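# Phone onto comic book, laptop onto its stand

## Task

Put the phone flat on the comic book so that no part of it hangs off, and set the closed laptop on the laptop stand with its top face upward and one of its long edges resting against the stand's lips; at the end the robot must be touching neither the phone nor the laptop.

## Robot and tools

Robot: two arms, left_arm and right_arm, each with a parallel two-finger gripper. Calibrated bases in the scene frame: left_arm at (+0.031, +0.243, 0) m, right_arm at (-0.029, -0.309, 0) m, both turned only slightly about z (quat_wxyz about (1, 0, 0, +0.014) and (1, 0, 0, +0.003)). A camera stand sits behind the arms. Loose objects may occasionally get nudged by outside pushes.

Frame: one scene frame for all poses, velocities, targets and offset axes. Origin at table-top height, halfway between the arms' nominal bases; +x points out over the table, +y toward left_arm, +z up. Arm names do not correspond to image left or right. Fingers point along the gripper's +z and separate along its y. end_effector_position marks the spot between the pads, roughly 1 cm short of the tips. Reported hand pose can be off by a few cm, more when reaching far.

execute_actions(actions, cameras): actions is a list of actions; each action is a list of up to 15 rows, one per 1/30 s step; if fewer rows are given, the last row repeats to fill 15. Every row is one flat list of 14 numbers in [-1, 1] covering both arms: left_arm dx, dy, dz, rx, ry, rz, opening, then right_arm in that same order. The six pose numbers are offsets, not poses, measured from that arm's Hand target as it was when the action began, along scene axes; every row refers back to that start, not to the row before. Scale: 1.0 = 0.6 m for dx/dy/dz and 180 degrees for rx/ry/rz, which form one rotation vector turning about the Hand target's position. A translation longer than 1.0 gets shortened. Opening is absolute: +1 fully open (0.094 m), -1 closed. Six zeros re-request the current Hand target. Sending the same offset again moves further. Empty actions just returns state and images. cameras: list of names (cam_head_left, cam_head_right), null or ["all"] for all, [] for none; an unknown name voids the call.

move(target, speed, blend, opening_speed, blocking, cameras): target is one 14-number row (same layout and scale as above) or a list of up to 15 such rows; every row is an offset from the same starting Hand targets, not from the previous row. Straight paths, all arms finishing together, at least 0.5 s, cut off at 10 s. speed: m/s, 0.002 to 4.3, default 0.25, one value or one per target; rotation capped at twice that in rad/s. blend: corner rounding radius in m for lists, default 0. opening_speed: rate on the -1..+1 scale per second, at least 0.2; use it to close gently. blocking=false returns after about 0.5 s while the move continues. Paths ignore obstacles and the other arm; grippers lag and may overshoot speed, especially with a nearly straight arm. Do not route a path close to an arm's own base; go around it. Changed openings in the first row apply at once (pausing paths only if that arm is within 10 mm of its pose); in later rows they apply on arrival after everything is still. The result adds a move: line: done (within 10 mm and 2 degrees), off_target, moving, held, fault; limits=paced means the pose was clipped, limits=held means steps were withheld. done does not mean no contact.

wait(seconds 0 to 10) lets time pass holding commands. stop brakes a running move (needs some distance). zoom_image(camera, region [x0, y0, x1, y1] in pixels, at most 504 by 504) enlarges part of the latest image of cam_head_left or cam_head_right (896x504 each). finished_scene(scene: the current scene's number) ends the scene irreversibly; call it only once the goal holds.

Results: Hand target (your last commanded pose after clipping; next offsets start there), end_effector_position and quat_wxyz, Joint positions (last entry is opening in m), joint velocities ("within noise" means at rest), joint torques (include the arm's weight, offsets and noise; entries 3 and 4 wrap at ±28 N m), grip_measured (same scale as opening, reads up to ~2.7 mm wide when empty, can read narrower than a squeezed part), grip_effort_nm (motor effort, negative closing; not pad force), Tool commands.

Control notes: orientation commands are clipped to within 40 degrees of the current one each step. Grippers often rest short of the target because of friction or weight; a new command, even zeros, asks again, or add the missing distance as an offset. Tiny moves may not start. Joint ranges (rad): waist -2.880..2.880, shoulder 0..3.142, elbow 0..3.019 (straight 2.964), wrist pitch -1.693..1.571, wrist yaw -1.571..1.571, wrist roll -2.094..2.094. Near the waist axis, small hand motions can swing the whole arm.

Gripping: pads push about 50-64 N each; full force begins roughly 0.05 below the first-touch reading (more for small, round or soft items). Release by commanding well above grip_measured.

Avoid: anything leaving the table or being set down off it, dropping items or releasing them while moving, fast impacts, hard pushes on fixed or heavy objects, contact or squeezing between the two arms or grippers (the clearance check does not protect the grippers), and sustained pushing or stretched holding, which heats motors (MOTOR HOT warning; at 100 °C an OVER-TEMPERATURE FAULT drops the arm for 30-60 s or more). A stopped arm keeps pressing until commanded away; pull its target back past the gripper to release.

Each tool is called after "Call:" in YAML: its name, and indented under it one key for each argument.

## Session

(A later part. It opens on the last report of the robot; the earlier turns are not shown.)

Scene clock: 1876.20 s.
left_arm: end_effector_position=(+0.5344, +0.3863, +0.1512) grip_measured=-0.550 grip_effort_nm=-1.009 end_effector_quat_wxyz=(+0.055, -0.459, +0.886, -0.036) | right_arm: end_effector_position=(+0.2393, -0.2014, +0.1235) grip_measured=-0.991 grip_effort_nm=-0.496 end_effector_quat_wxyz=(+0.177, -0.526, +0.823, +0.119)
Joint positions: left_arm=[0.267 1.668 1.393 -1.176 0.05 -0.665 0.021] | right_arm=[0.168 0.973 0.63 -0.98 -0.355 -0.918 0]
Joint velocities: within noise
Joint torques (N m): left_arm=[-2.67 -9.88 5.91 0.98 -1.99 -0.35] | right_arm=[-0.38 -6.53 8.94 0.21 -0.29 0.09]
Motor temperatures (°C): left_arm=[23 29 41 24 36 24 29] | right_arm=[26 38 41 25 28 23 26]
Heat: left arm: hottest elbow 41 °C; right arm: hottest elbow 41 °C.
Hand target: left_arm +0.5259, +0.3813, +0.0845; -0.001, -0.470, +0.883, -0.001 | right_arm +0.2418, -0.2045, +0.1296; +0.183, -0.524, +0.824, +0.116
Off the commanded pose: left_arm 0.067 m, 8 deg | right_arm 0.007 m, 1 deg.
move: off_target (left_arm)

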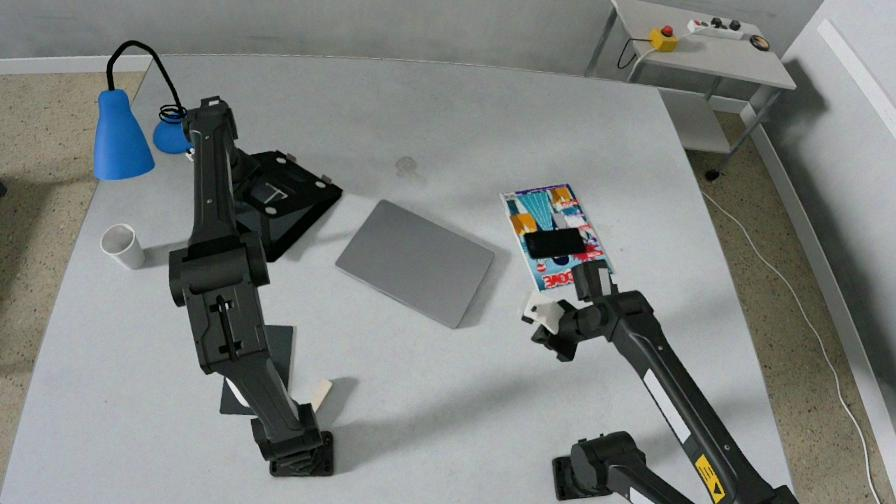

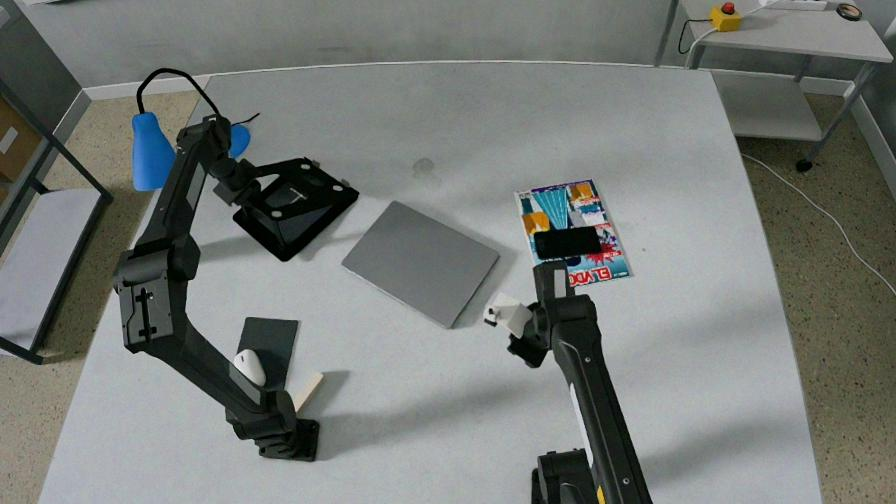

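Call:
move:
  target:
    - [0.01,0,0.15,0,0,0,-0.9,0,0,0,0,0,0,-1]
    - [0.05,-0.06,0.15,0,0,0.055,-0.9,0,0,0,0,0,0,-1]
    - [0.05,-0.06,0.0,0,0,0.055,-0.9,0,0,0,0,0,0,-1]
  speed: 0.15

Call:
zoom_image:
  camera: "cam_head_right"
  region: [180, 110, 510, 340]

Scene clock: 1885.77 s.
left_arm: end_effector_position=(+0.5656, +0.3492, +0.1556) grip_measured=-0.566 grip_effort_nm=-1.013 end_effector_quat_wxyz=(+0.057, -0.535, +0.842, -0.040) | right_arm: end_effector_position=(+0.2393, -0.2014, +0.1235) grip_measured=-0.991 grip_effort_nm=-0.496 end_effector_quat_wxyz=(+0.177, -0.526, +0.823, +0.119)
Joint positions: left_arm=[0.18 1.71 1.459 -1.184 0.036 -0.926 0.02] | right_arm=[0.168 0.973 0.63 -0.98 -0.355 -0.918 0]
Joint velocities: within noise
Joint torques (N m): left_arm=[-1.85 -10.05 6.24 0.7 -1.45 -0.24] | right_arm=[-0.32 -6.48 8.92 0.16 -0.3 0.09]
Motor temperatures (°C): left_arm=[23 29 40 24 38 24 29] | right_arm=[26 37 41 25 28 23 26]
Heat: left arm: hottest elbow 40 °C; right arm: hottest elbow 41 °C.
Hand target: left_arm +0.5559, +0.3453, +0.0844; -0.001, -0.544, +0.839, -0.001 | right_arm +0.2418, -0.2044, +0.1296; +0.183, -0.524, +0.824, +0.116
Off the commanded pose: left_arm 0.072 m, 8 deg | right_arm 0.007 m, 1 deg.
move: off_target (left_arm)

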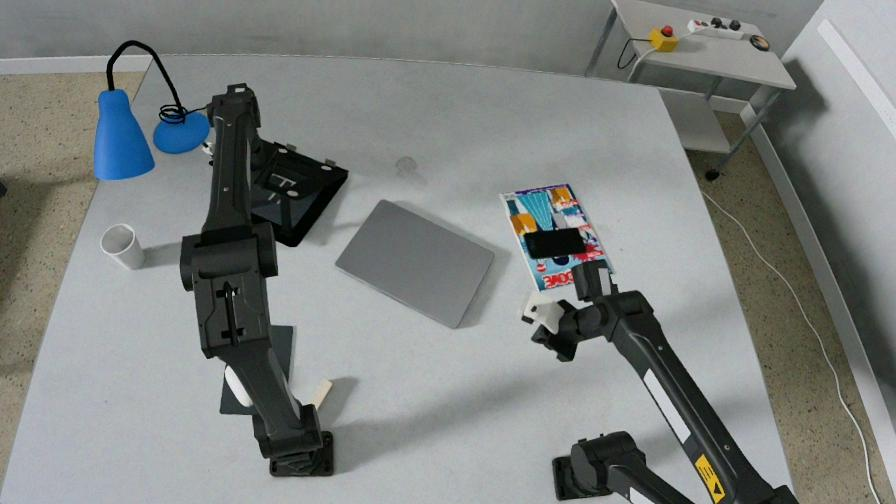

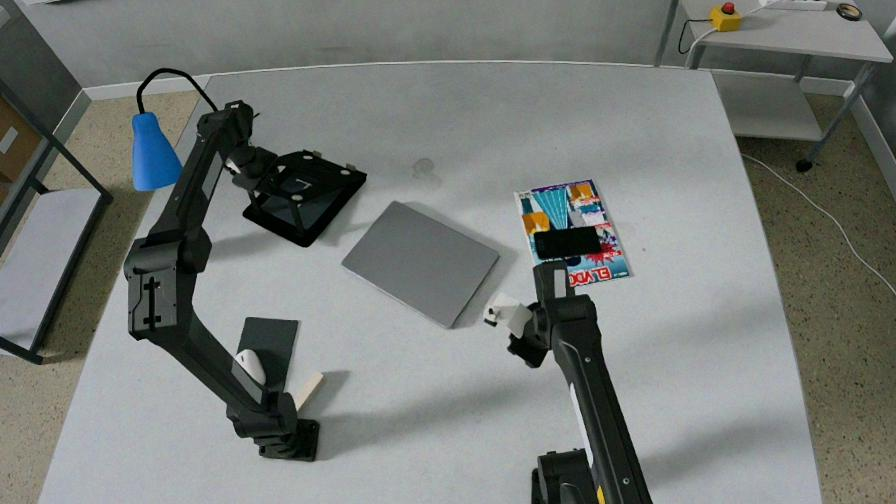

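Scaled by 1.527.

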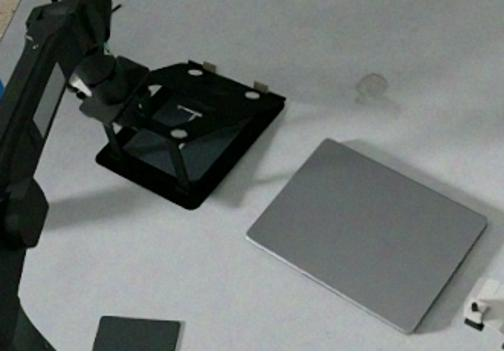

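Call:
move:
  target:
    - [0,0,0.08,0,0,0,0.3,0,0,0,0,0,0,-1]
    - [0,0,0.3,0,0,0,0.3,0,0,0,0,0,0,-1]
  opening_speed: 1
  speed: 0.15

Call:
zoom_image:
  camera: "cam_head_right"
  region: [180, 110, 510, 340]

Scene clock: 1893.30 s.
left_arm: end_effector_position=(+0.5399, +0.3462, +0.2327) grip_measured=+0.298 grip_effort_nm=0.129 end_effector_quat_wxyz=(-0.033, -0.544, +0.839, +0.011) | right_arm: end_effector_position=(+0.2393, -0.2014, +0.1235) grip_measured=-0.991 grip_effort_nm=-0.496 end_effector_quat_wxyz=(+0.177, -0.526, +0.823, +0.119)
Joint positions: left_arm=[0.174 1.747 1.718 -1.611 0.004 -0.948 0.061] | right_arm=[0.168 0.973 0.63 -0.98 -0.355 -0.918 0]
Joint velocities: within noise
Joint torques (N m): left_arm=[-2.26 -19.31 16.95 -0.38 -0.11 -0.05] | right_arm=[-0.44 -6.59 8.92 0.2 -0.3 0.09]
Motor temperatures (°C): left_arm=[23 29 40 24 37 24 29] | right_arm=[26 37 41 25 28 23 26]
Heat: left arm: hottest elbow 40 °C; right arm: hottest elbow 41 °C.
Hand target: left_arm +0.5559, +0.3453, +0.2644; -0.001, -0.544, +0.839, -0.001 | right_arm +0.2418, -0.2044, +0.1296; +0.183, -0.524, +0.824, +0.116
Off the commanded pose: left_arm 0.036 m, 4 deg | right_arm 0.007 m, 1 deg.
move: off_target (left_arm)

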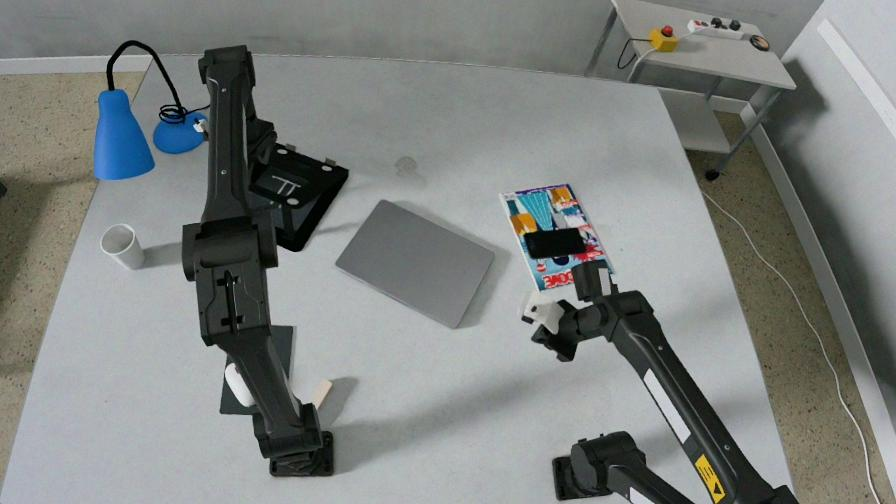

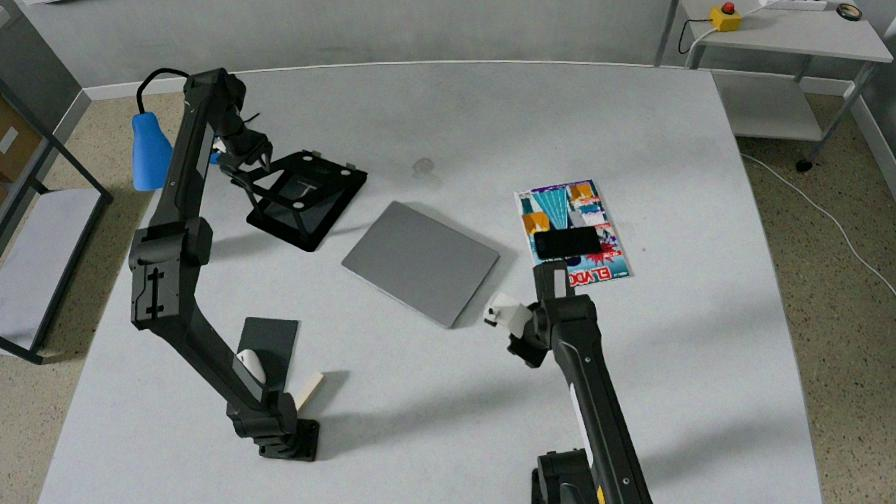

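Scaled by 1.527.

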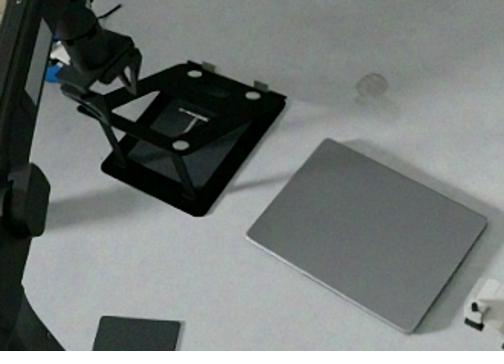

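Call:
move:
  target:
    - [0.045,-0.235,0.0,-0.0595,0.03,-0.0272,0.6,0.1,-0.07,0.0,0,0,-0.022,0.6]
    - [0.045,-0.235,-0.4,-0.0595,0.03,-0.0272,0.6,0.213,0.066,-0.195,0,0,-0.022,0.6]
  speed: 0.3

Call:
zoom_image:
  camera: "cam_head_right"
  region: [180, 110, 560, 360]

Scene clock: 1903.17 s.
left_arm: end_effector_position=(+0.5859, +0.1919, +0.0491) grip_measured=+0.598 grip_effort_nm=0.125 end_effector_quat_wxyz=(-0.078, -0.500, +0.860, -0.063) | right_arm: end_effector_position=(+0.3532, -0.1735, +0.0147) grip_measured=+0.599 grip_effort_nm=0.066 end_effector_quat_wxyz=(+0.183, -0.493, +0.843, +0.112)
Joint positions: left_arm=[-0.06 1.957 1.518 -1.199 0.19 -1.078 0.075] | right_arm=[0.2 1.5 0.718 -0.5 -0.326 -0.805 0.075]
Joint velocities: within noise
Joint torques (N m): left_arm=[-0.38 -17.08 8.2 0.65 -0.14 0.12] | right_arm=[1.55 -9.17 9.1 1.07 -0.09 0.17]
Motor temperatures (°C): left_arm=[23 30 42 23 36 24 29] | right_arm=[26 37 42 25 28 23 26]
Heat: left arm: hottest elbow 42 °C; right arm: hottest elbow 42 °C.
Hand target: left_arm +0.5830, +0.2043, +0.0246; -0.091, -0.505, +0.857, -0.053 | right_arm +0.3696, -0.1648, +0.0127; +0.187, -0.495, +0.841, +0.110
Off the commanded pose: left_arm 0.028 m, 2 deg | right_arm 0.019 m, 1 deg.
move: off_target (left_arm, right_arm)

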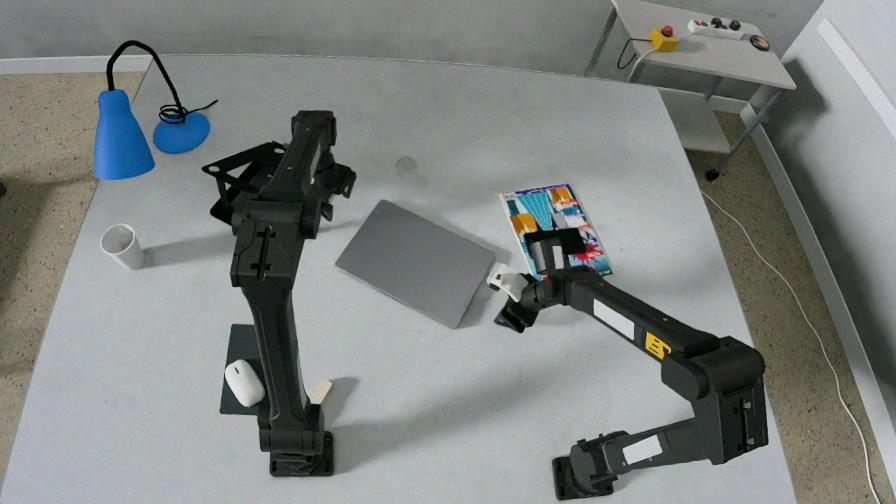

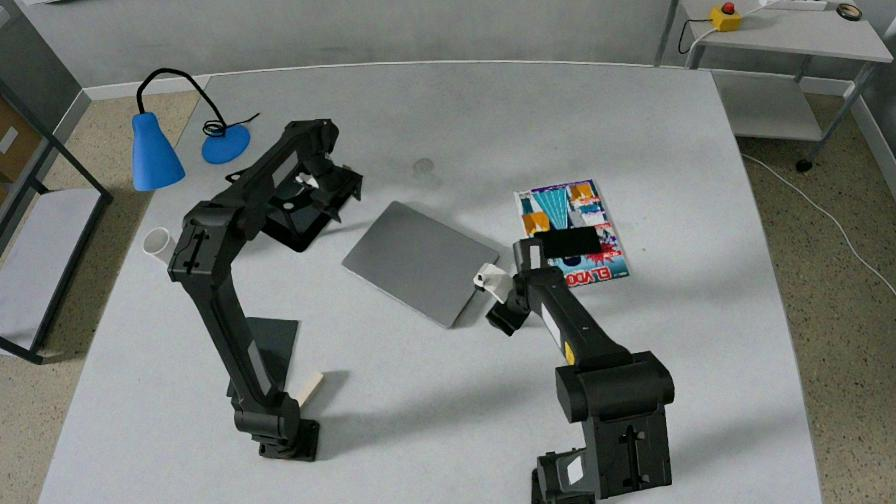

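Scaled by 1.326.

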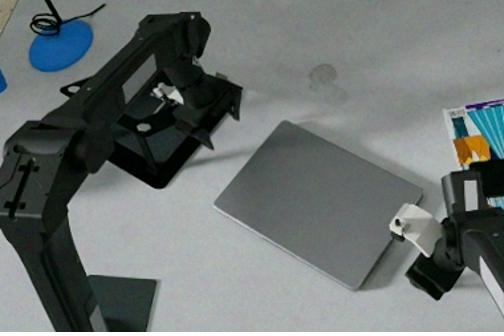

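Call:
move:
  target:
    - [-0.03,0.01,0.03,0,0,0,0.6,0,0,0,0,0,0,0.6]
    - [-0.07,0.01,-0.024,0,0,0,0.6,0,0,-0.004,0,0,0,0.6]
    - [-0.175,-0.178,-0.024,0,0,0,0.6,0.097,0.175,-0.004,0,0,0,0.6]
    - [-0.175,-0.178,0.42,0,0,0,0.6,0.097,0.175,-0.0,0,0,0,0.6]
    - [-0.013,0.113,0.42,0,0,0,0.6,0.259,0.466,0.0,0,0,0,0.6]
  speed: [0.2,0.15,0.15,0.2,0.15]

Call:
zoom_image:
  camera: "cam_head_right"
  region: [180, 110, 560, 360]

Scene clock: 1918.20 s.
left_arm: end_effector_position=(+0.5594, +0.2670, +0.2552) grip_measured=+0.598 grip_effort_nm=0.125 end_effector_quat_wxyz=(-0.068, -0.513, +0.853, -0.066) | right_arm: end_effector_position=(+0.5095, +0.0770, +0.0199) grip_measured=+0.599 grip_effort_nm=0.051 end_effector_quat_wxyz=(+0.173, -0.491, +0.848, +0.100)
Joint positions: left_arm=[0.076 1.77 1.801 -1.67 0.177 -0.972 0.075] | right_arm=[0.571 2.016 1.484 -0.677 -0.179 -0.441 0.075]
Joint velocities: within noise
Joint torques (N m): left_arm=[-1.03 -17.49 16.8 -0.16 -0.05 0.13] | right_arm=[2.78 -18.32 13.5 1.32 -0.44 0.37]
Motor temperatures (°C): left_arm=[23 30 41 23 35 24 29] | right_arm=[26 37 43 25 27 23 26]
Heat: left arm: hottest elbow 41 °C; right arm: hottest elbow 43 °C.
Hand target: left_arm +0.5752, +0.2720, +0.2765; -0.091, -0.505, +0.857, -0.053 | right_arm +0.5250, +0.1148, +0.0128; +0.187, -0.495, +0.841, +0.110
Off the commanded pose: left_arm 0.027 m, 3 deg | right_arm 0.041 m, 2 deg.
joint sent to its limit (left arm) — joint 4 (wrist pitch), lower limit. The joint targets are off in orientation, not in position.
move: off_target (left_arm, right_arm)

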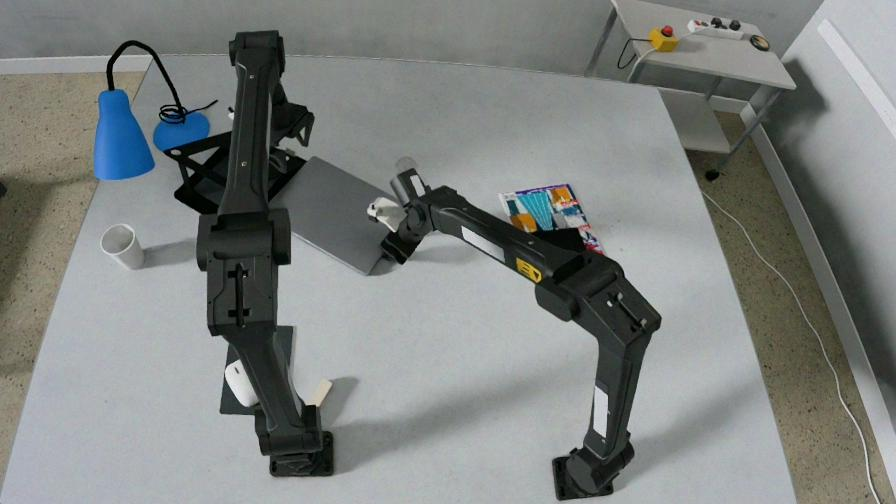

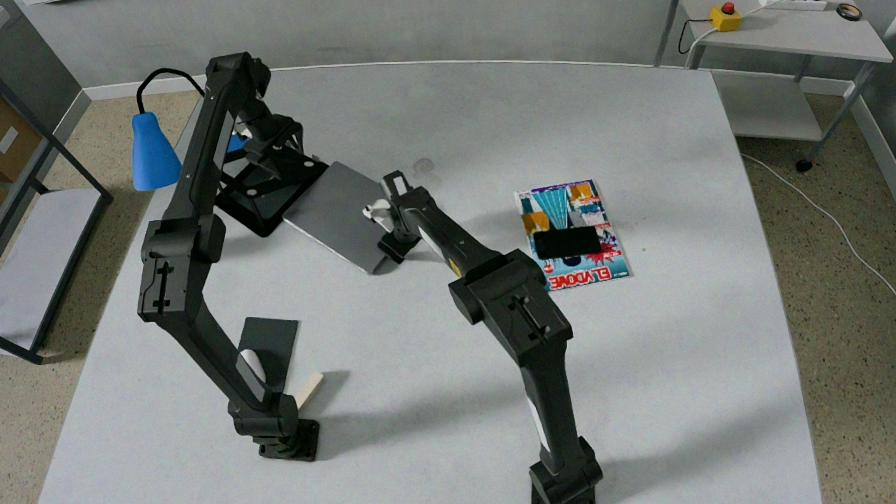

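Scaled by 1.326.

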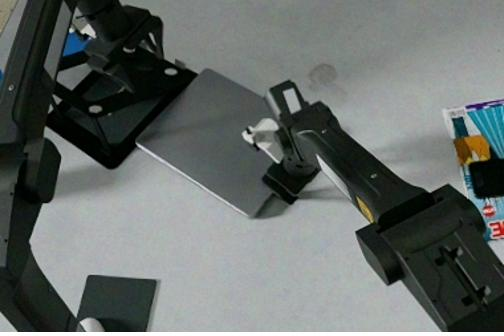

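Call:
move:
  target:
    - [0.05,0.238,0.0,0.0595,-0.03,0.0272,0.4,-0.05,-0.09,0.02,0,0,0,0.6]
    - [0.05,0.238,0.0,0.0595,-0.03,0.0272,0.4,-0.43,-0.55,0.25,0,0,0,-1]
  speed: 0.35

Call:
zoom_image:
  camera: "cam_head_right"
  region: [180, 90, 430, 290]

Call:
zoom_image:
  camera: "cam_head_left"
  region: [140, 90, 440, 290]

Scene clock: 1938.70 s.
left_arm: end_effector_position=(+0.5894, +0.4162, +0.2534) grip_measured=+0.402 grip_effort_nm=-0.085 end_effector_quat_wxyz=(-0.006, -0.552, +0.834, +0.000) | right_arm: end_effector_position=(+0.2704, -0.2110, +0.1645) grip_measured=-0.990 grip_effort_nm=-0.476 end_effector_quat_wxyz=(+0.190, -0.498, +0.839, +0.109)
Joint positions: left_arm=[0.274 1.897 1.986 -1.672 0.004 -0.867 0.066] | right_arm=[0.124 0.999 0.753 -1.049 -0.349 -0.893 0]
Joint velocities: within noise
Joint torques (N m): left_arm=[-2.49 -19.9 16.95 -0.24 -0.1 0.1] | right_arm=[-0.44 -6.95 8.05 0.23 -0.29 0.08]
Motor temperatures (°C): left_arm=[23 31 46 23 34 24 28] | right_arm=[26 39 47 25 27 23 26]
Heat: left arm: hottest elbow 46 °C; right arm: hottest elbow 47 °C.
Hand target: left_arm +0.6052, +0.4148, +0.2765; -0.001, -0.544, +0.839, -0.001 | right_arm +0.2670, -0.2152, +0.1627; +0.187, -0.495, +0.841, +0.110
Off the commanded pose: left_arm 0.028 m, 1 deg | right_arm 0.006 m, 1 deg.
joint sent to its limit (left arm) — joint 4 (wrist pitch), lower limit. The joint targets still meet the commanded pose.
move: off_target (left_arm)

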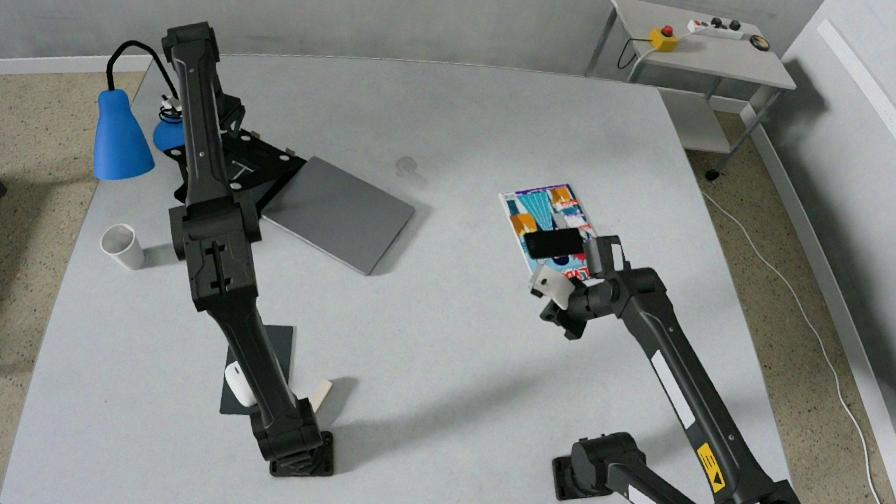

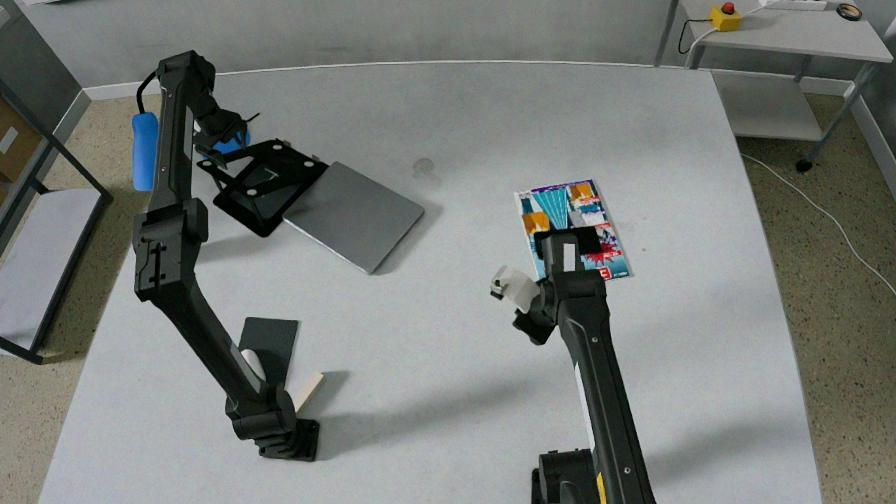

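Scaled by 2.016.

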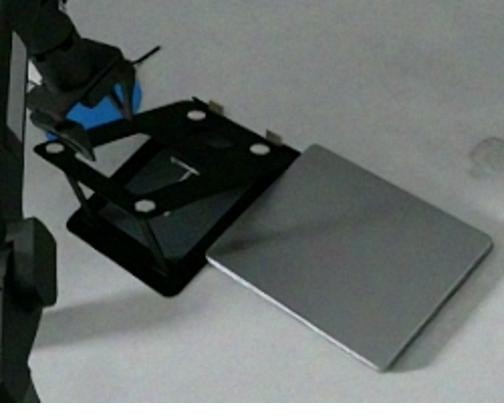

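Scaled by 1.680.

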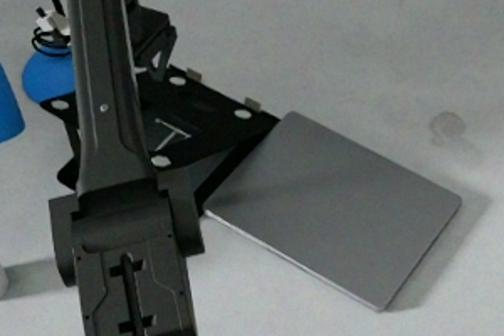

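Call:
move:
  target: [0.058,0.108,-0.14,0,0,0,0.4,0,0,0,0,0,0,-1]
  speed: 0.25
  cameras: ["cam_head_right"]

Call:
zoom_image:
  camera: "cam_head_right"
  region: [180, 90, 380, 250]

Scene clock: 1945.30 s.
left_arm: end_effector_position=(+0.6227, +0.4719, +0.1612) grip_measured=+0.402 grip_effort_nm=-0.081 end_effector_quat_wxyz=(-0.039, -0.547, +0.836, +0.007) | right_arm: end_effector_position=(+0.2704, -0.2110, +0.1645) grip_measured=-0.991 grip_effort_nm=-0.486 end_effector_quat_wxyz=(+0.190, -0.498, +0.839, +0.109)
Joint positions: left_arm=[0.342 2.103 2.067 -1.613 0.002 -0.787 0.066] | right_arm=[0.124 0.999 0.753 -1.049 -0.349 -0.893 0]
Joint velocities: within noise
Joint torques (N m): left_arm=[-1.44 -24.23 16.65 -0.01 -0.13 0.04] | right_arm=[-0.44 -6.95 8.01 0.25 -0.29 0.09]
Motor temperatures (°C): left_arm=[23 31 46 23 33 24 28] | right_arm=[26 39 46 25 27 23 26]
Heat: left arm: hottest elbow 46 °C; right arm: hottest elbow 46 °C.
Hand target: left_arm +0.6400, +0.4797, +0.1925; -0.001, -0.544, +0.839, +0.000 | right_arm +0.2670, -0.2152, +0.1627; +0.187, -0.495, +0.841, +0.110
Off the commanded pose: left_arm 0.037 m, 4 deg | right_arm 0.006 m, 1 deg.
move: off_target (left_arm)
Images, in order (width x height): cam_head_right 896x504.

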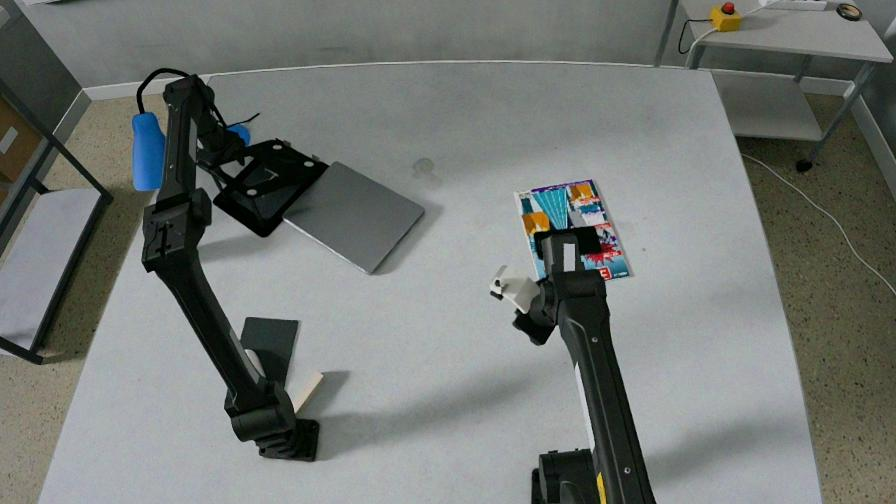

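Scaled by 2.520.

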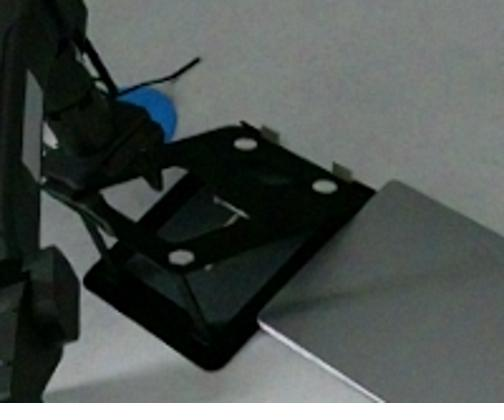

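Call:
move:
  target:
    - [0.0,0.0,-0.14,0,0,0,0.4,0,0,0,0,0,0,-1]
    - [0.0,0.0,-0.14,0,0,0,-0.9,0,0,0,0,0,0,-1]
  speed: 0.15
  opening_speed: 1
  cameras: ["cam_head_right"]

Call:
zoom_image:
  camera: "cam_head_right"
  region: [180, 90, 380, 250]

Scene clock: 1951.03 s.
left_arm: end_effector_position=(+0.6424, +0.4760, +0.1178) grip_measured=-0.897 grip_effort_nm=-0.085 end_effector_quat_wxyz=(+0.005, -0.545, +0.839, -0.003) | right_arm: end_effector_position=(+0.2704, -0.2110, +0.1645) grip_measured=-0.991 grip_effort_nm=-0.496 end_effector_quat_wxyz=(+0.190, -0.498, +0.839, +0.109)
Joint positions: left_arm=[0.338 2.109 1.964 -1.416 0.004 -0.785 0.005] | right_arm=[0.124 0.999 0.753 -1.049 -0.349 -0.893 0]
Joint velocities: within noise
Joint torques (N m): left_arm=[-0.97 -22.77 9.37 0.59 -0.16 0.05] | right_arm=[-0.32 -7 8.03 0.23 -0.29 0.1]
Motor temperatures (°C): left_arm=[23 31 45 23 33 24 28] | right_arm=[26 38 45 25 27 23 26]
Heat: left arm: hottest elbow 45 °C; right arm: hottest elbow 45 °C.
Hand target: left_arm +0.6400, +0.4796, +0.1086; +0.000, -0.544, +0.839, -0.001 | right_arm +0.2670, -0.2152, +0.1627; +0.187, -0.495, +0.841, +0.110
Off the commanded pose: left_arm 0.010 m, 1 deg | right_arm 0.006 m, 1 deg.
move: done; target 2's new opening was sent with left_arm's hand 0.041 m and 4 deg from that target
Images, in order (width x height): cam_head_right 896x504.

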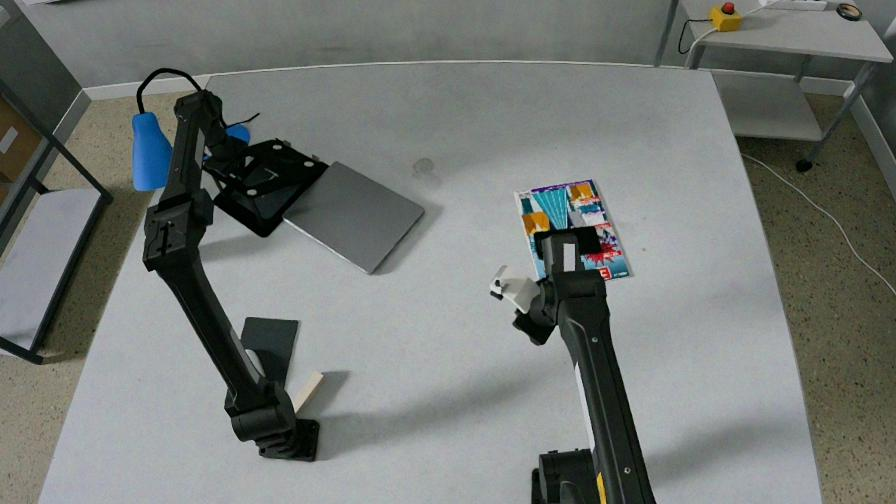

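Scaled by 2.520.

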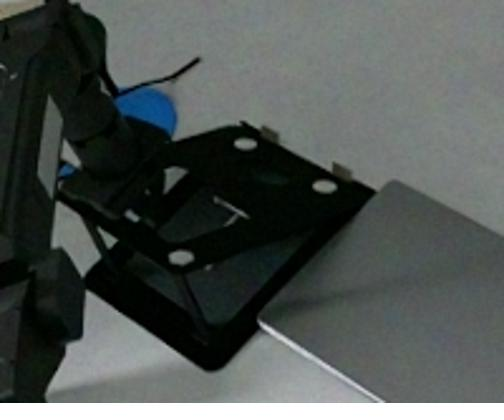

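Call:
move:
  target:
    - [0.0,0.0,0.11,0,0,0,0.5,0,0,0,0,0,0,-1]
    - [-0.045,0.03,0.1,0,0,0,0.5,0,0,0,0,0,0,-1]
    - [-0.045,0.03,-0.02,0,0,0,0.5,0,0,0,0,0,0,-1]
    - [-0.045,0.03,-0.02,0,0,0,-0.9,0,0,0,0,0,0,-1]
  speed: 0.15
  opening_speed: 1
  cameras: ["cam_head_right"]

Call:
zoom_image:
  camera: "cam_head_right"
  region: [180, 90, 380, 250]

Scene clock: 1957.30 s.
left_arm: end_effector_position=(+0.6251, +0.4834, +0.1140) grip_measured=-0.897 grip_effort_nm=-0.066 end_effector_quat_wxyz=(+0.016, -0.535, +0.845, -0.008) | right_arm: end_effector_position=(+0.2704, -0.2110, +0.1645) grip_measured=-0.991 grip_effort_nm=-0.491 end_effector_quat_wxyz=(+0.190, -0.498, +0.839, +0.109)
Joint positions: left_arm=[0.359 2.054 1.863 -1.347 0.009 -0.742 0.005] | right_arm=[0.124 0.999 0.753 -1.049 -0.349 -0.893 0]
Joint velocities: within noise
Joint torques (N m): left_arm=[0.56 -22.24 8.65 0.34 -0.38 0.09] | right_arm=[-0.38 -7 8.02 0.23 -0.3 0.09]
Motor temperatures (°C): left_arm=[23 31 44 23 33 24 28] | right_arm=[26 38 44 25 27 23 26]
Heat: left arm: hottest elbow 44 °C; right arm: hottest elbow 44 °C.
Hand target: left_arm +0.6130, +0.4977, +0.0966; -0.001, -0.544, +0.839, -0.001 | right_arm +0.2670, -0.2152, +0.1627; +0.187, -0.495, +0.841, +0.110
Off the commanded pose: left_arm 0.025 m, 2 deg | right_arm 0.006 m, 1 deg.
move: off_target (left_arm); target 4's new opening was sent with left_arm's hand 0.059 m and 5 deg from that target
Images, in order (width x height): cam_head_right 896x504.

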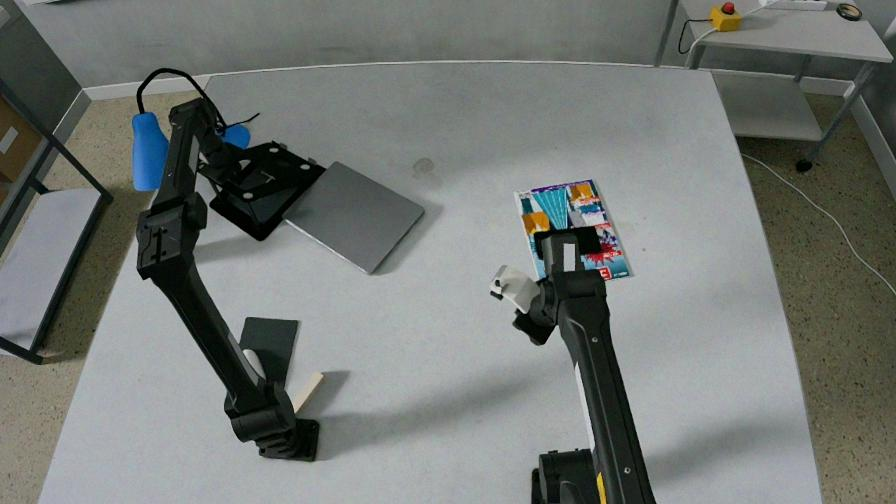

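Scaled by 2.520.

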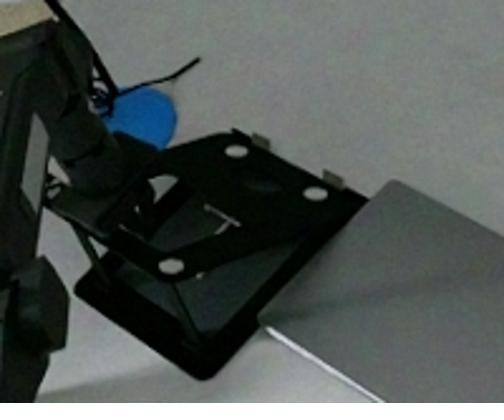

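Call:
move:
  target:
    - [0.0,0.0,0.14,0,0,0,0.5,0,0,0,0,0,0,-1]
    - [-0.06,0.035,0.14,0,0,0,0.5,0,0,0,0,0,0,-1]
  speed: 0.15
  cameras: ["cam_head_right"]

Call:
zoom_image:
  camera: "cam_head_right"
  region: [180, 90, 330, 210]

Scene clock: 1962.37 s.
left_arm: end_effector_position=(+0.5857, +0.5087, +0.1754) grip_measured=+0.498 grip_effort_nm=0.129 end_effector_quat_wxyz=(-0.003, -0.539, +0.842, -0.001) | right_arm: end_effector_position=(+0.2704, -0.2110, +0.1645) grip_measured=-0.991 grip_effort_nm=-0.496 end_effector_quat_wxyz=(+0.190, -0.498, +0.839, +0.109)
Joint positions: left_arm=[0.42 1.983 1.912 -1.505 0.004 -0.69 0.07] | right_arm=[0.124 0.999 0.753 -1.049 -0.349 -0.893 0]
Joint velocities: within noise
Joint torques (N m): left_arm=[0.38 -23.3 9.44 0.29 -0.16 0.11] | right_arm=[-0.44 -7.06 8.05 0.24 -0.29 0.09]
Motor temperatures (°C): left_arm=[23 31 44 23 33 24 28] | right_arm=[26 38 44 25 27 23 26]
Heat: left arm: hottest elbow 44 °C; right arm: hottest elbow 44 °C.
Hand target: left_arm +0.5770, +0.5186, +0.1806; +0.000, -0.544, +0.839, -0.001 | right_arm +0.2670, -0.2152, +0.1627; +0.187, -0.495, +0.841, +0.110
Off the commanded pose: left_arm 0.014 m, 1 deg | right_arm 0.006 m, 1 deg.
move: off_target (left_arm)
Images, in order (width x height): cam_head_right 896x504.

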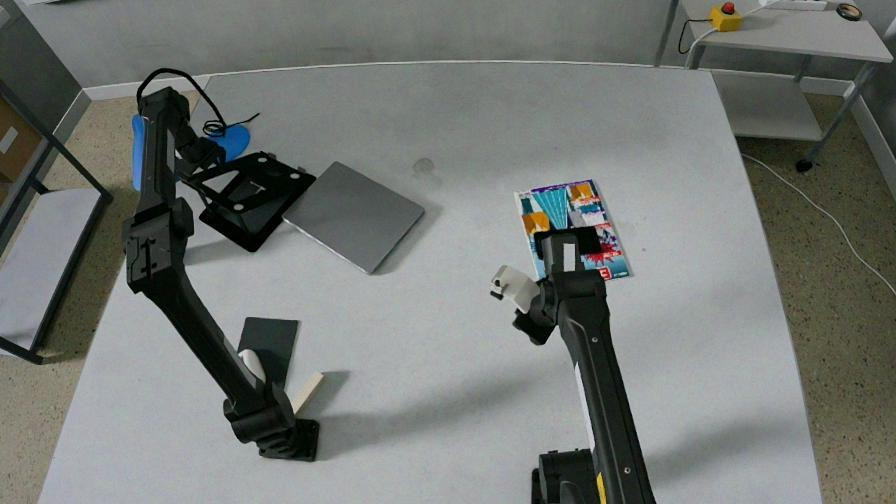

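Scaled by 3.360.

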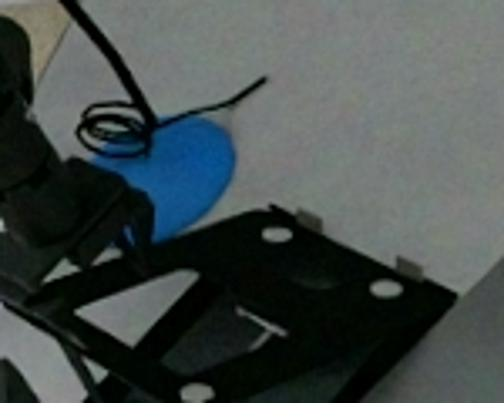

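Call:
move:
  target:
    - [-0.03,-0.005,0,0,0,0,0.5,0,0,0,0,0,0,-1]
    - [-0.03,-0.005,-0.11,0,0,0,0.5,0,0,0,0,0,0,-1]
  speed: 0.15
  cameras: ["cam_head_right"]

Call:
zoom_image:
  camera: "cam_head_right"
  region: [150, 90, 330, 234]

Scene clock: 1968.53 s.
left_arm: end_effector_position=(+0.5687, +0.5034, +0.1420) grip_measured=+0.498 grip_effort_nm=0.129 end_effector_quat_wxyz=(+0.018, -0.534, +0.845, -0.003) | right_arm: end_effector_position=(+0.2704, -0.2110, +0.1645) grip_measured=-0.991 grip_effort_nm=-0.491 end_effector_quat_wxyz=(+0.190, -0.498, +0.839, +0.109)
Joint positions: left_arm=[0.424 1.917 1.723 -1.341 0.002 -0.674 0.07] | right_arm=[0.124 0.999 0.753 -1.049 -0.349 -0.893 0]
Joint velocities: within noise
Joint torques (N m): left_arm=[1.03 -19.02 7.83 1.17 -0.11 0] | right_arm=[-0.38 -7.06 8.01 0.23 -0.3 0.09]
Motor temperatures (°C): left_arm=[23 30 43 23 33 24 28] | right_arm=[26 38 43 25 27 23 26]
Heat: left arm: hottest elbow 43 °C; right arm: hottest elbow 43 °C.
Hand target: left_arm +0.5589, +0.5157, +0.1146; -0.001, -0.544, +0.839, +0.000 | right_arm +0.2670, -0.2152, +0.1627; +0.187, -0.495, +0.841, +0.110
Off the commanded pose: left_arm 0.031 m, 2 deg | right_arm 0.006 m, 1 deg.
move: off_target (left_arm)
Images, in order (width x height): cam_head_right 896x504.

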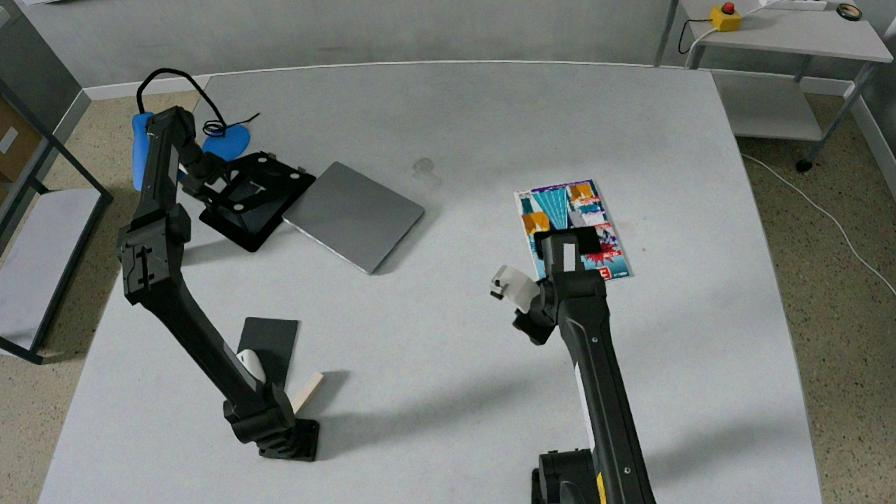

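Scaled by 2.800.

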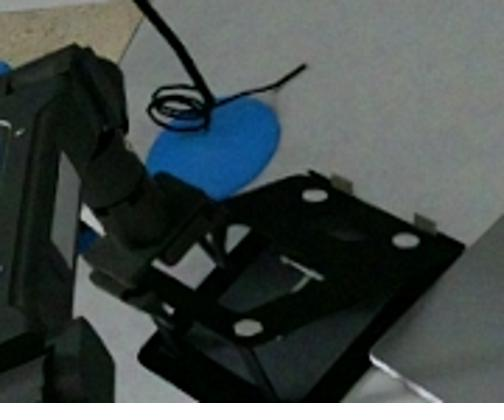

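Call:
move:
  target: [0,0,0,0,0,0,-0.9,0,0,0,0,0,0,-1]
  opening_speed: 1
  cameras: ["cam_head_right"]

Scene clock: 1971.63 s.
left_arm: end_effector_position=(+0.5700, +0.5031, +0.1472) grip_measured=-0.510 grip_effort_nm=-1.004 end_effector_quat_wxyz=(+0.025, -0.529, +0.848, -0.016) | right_arm: end_effector_position=(+0.2704, -0.2110, +0.1645) grip_measured=-0.991 grip_effort_nm=-0.496 end_effector_quat_wxyz=(+0.190, -0.498, +0.839, +0.109)
Joint positions: left_arm=[0.43 1.906 1.719 -1.332 0.026 -0.659 0.023] | right_arm=[0.124 0.999 0.753 -1.049 -0.349 -0.893 0]
Joint velocities: within noise
Joint torques (N m): left_arm=[0.09 -17.73 8.12 0.83 -1.05 -0.1] | right_arm=[-0.38 -6.95 8.02 0.21 -0.3 0.09]
Motor temperatures (°C): left_arm=[23 30 43 23 33 24 28] | right_arm=[26 38 43 25 27 23 26]
Heat: left arm: hottest elbow 43 °C; right arm: hottest elbow 43 °C.
Hand target: left_arm +0.5590, +0.5157, +0.1147; +0.000, -0.544, +0.839, -0.001 | right_arm +0.2670, -0.2151, +0.1627; +0.187, -0.495, +0.841, +0.110
Off the commanded pose: left_arm 0.037 m, 4 deg | right_arm 0.006 m, 1 deg.
move: off_target (left_arm)
Images, in order (width x height): cam_head_right 896x504.

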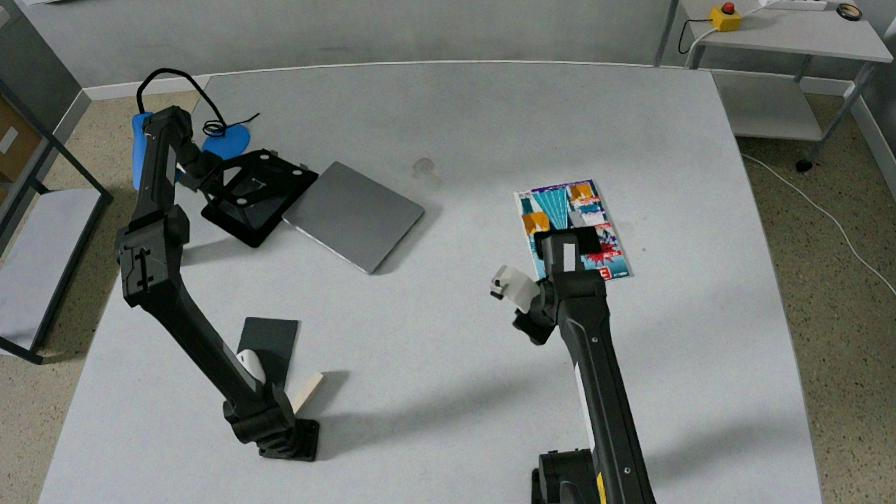

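Call:
move:
  target:
    - [-0.06,0.04,0.1,0,0,0,-0.9,-0.08,-0.25,0.05,0,0,0,-1]
    - [-0.33,-0.25,0.25,0,0,0.01,-0.9,-0.08,-0.25,0.05,0,0,0,-1]
    - [-0.36,-0.9,0.25,0,0,0.01,-0.9,-0.08,-0.25,0.05,0,0,0,-1]
    - [-0.36,-0.9,0.06,0,0,0.01,-0.9,-0.08,-0.25,0.05,0,0,0,-1]
  speed: 0.2

Call:
zoom_image:
  camera: "cam_head_left"
  region: [230, 130, 530, 350]

Scene clock: 1982.40 s.
left_arm: end_effector_position=(+0.3444, -0.0212, +0.1531) grip_measured=-0.899 grip_effort_nm=-0.022 end_effector_quat_wxyz=(-0.003, -0.557, +0.830, +0.002) | right_arm: end_effector_position=(+0.2042, -0.3539, +0.1728) grip_measured=-0.991 grip_effort_nm=-0.496 end_effector_quat_wxyz=(+0.176, -0.494, +0.842, +0.126)
Joint positions: left_arm=[-0.725 1.457 1.156 -1.274 0.004 -1.879 0.005] | right_arm=[-0.506 0.96 0.762 -1.411 -0.435 -1.57 0]
Joint velocities: within noise
Joint torques (N m): left_arm=[-2.55 -12.28 9.55 0.84 -0.21 -0.06] | right_arm=[-0.32 -4.01 12.44 -0.31 -0.36 0.08]
Motor temperatures (°C): left_arm=[23 31 42 23 33 24 28] | right_arm=[26 37 44 25 26 23 26]
Heat: left arm: hottest elbow 42 °C; right arm: hottest elbow 44 °C.
Hand target: left_arm +0.3430, -0.0244, +0.1506; +0.000, -0.557, +0.831, -0.001 | right_arm +0.2189, -0.3652, +0.1926; +0.187, -0.495, +0.841, +0.110
Off the commanded pose: left_arm 0.004 m, 0 deg | right_arm 0.027 m, 2 deg.
move: off_target (right_arm)

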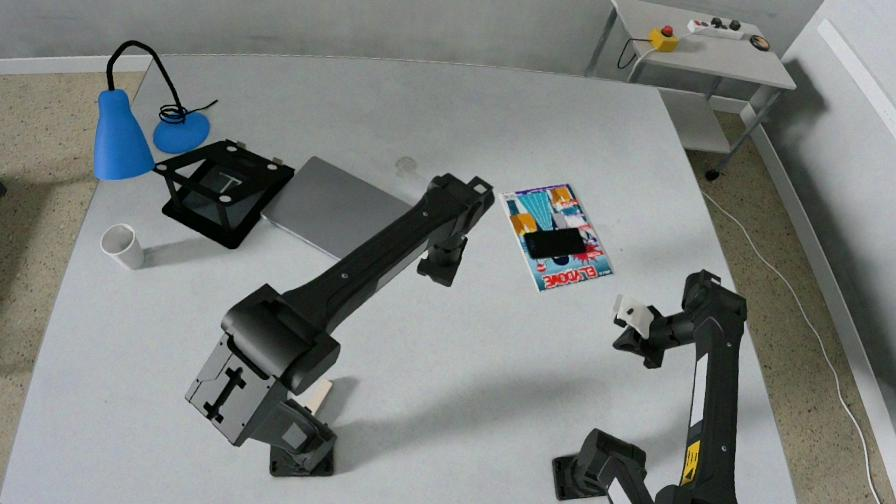

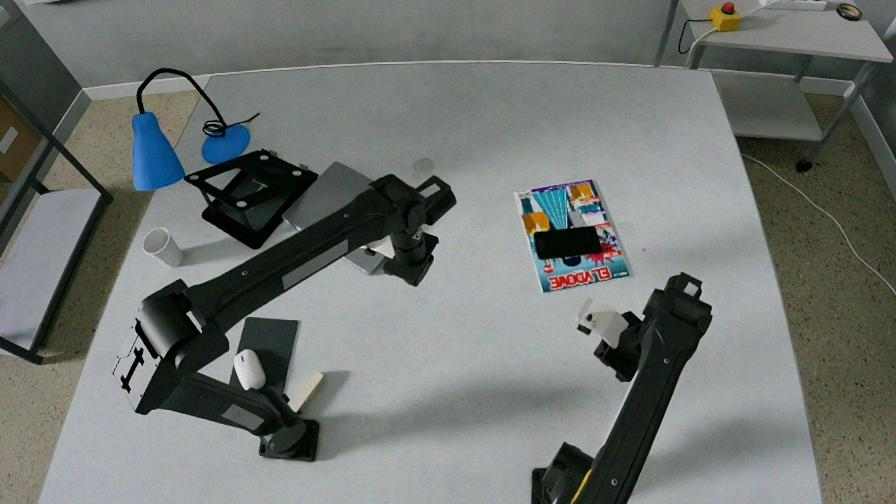

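Scaled by 1.680.

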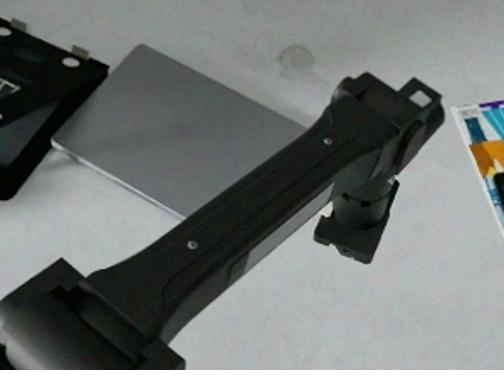

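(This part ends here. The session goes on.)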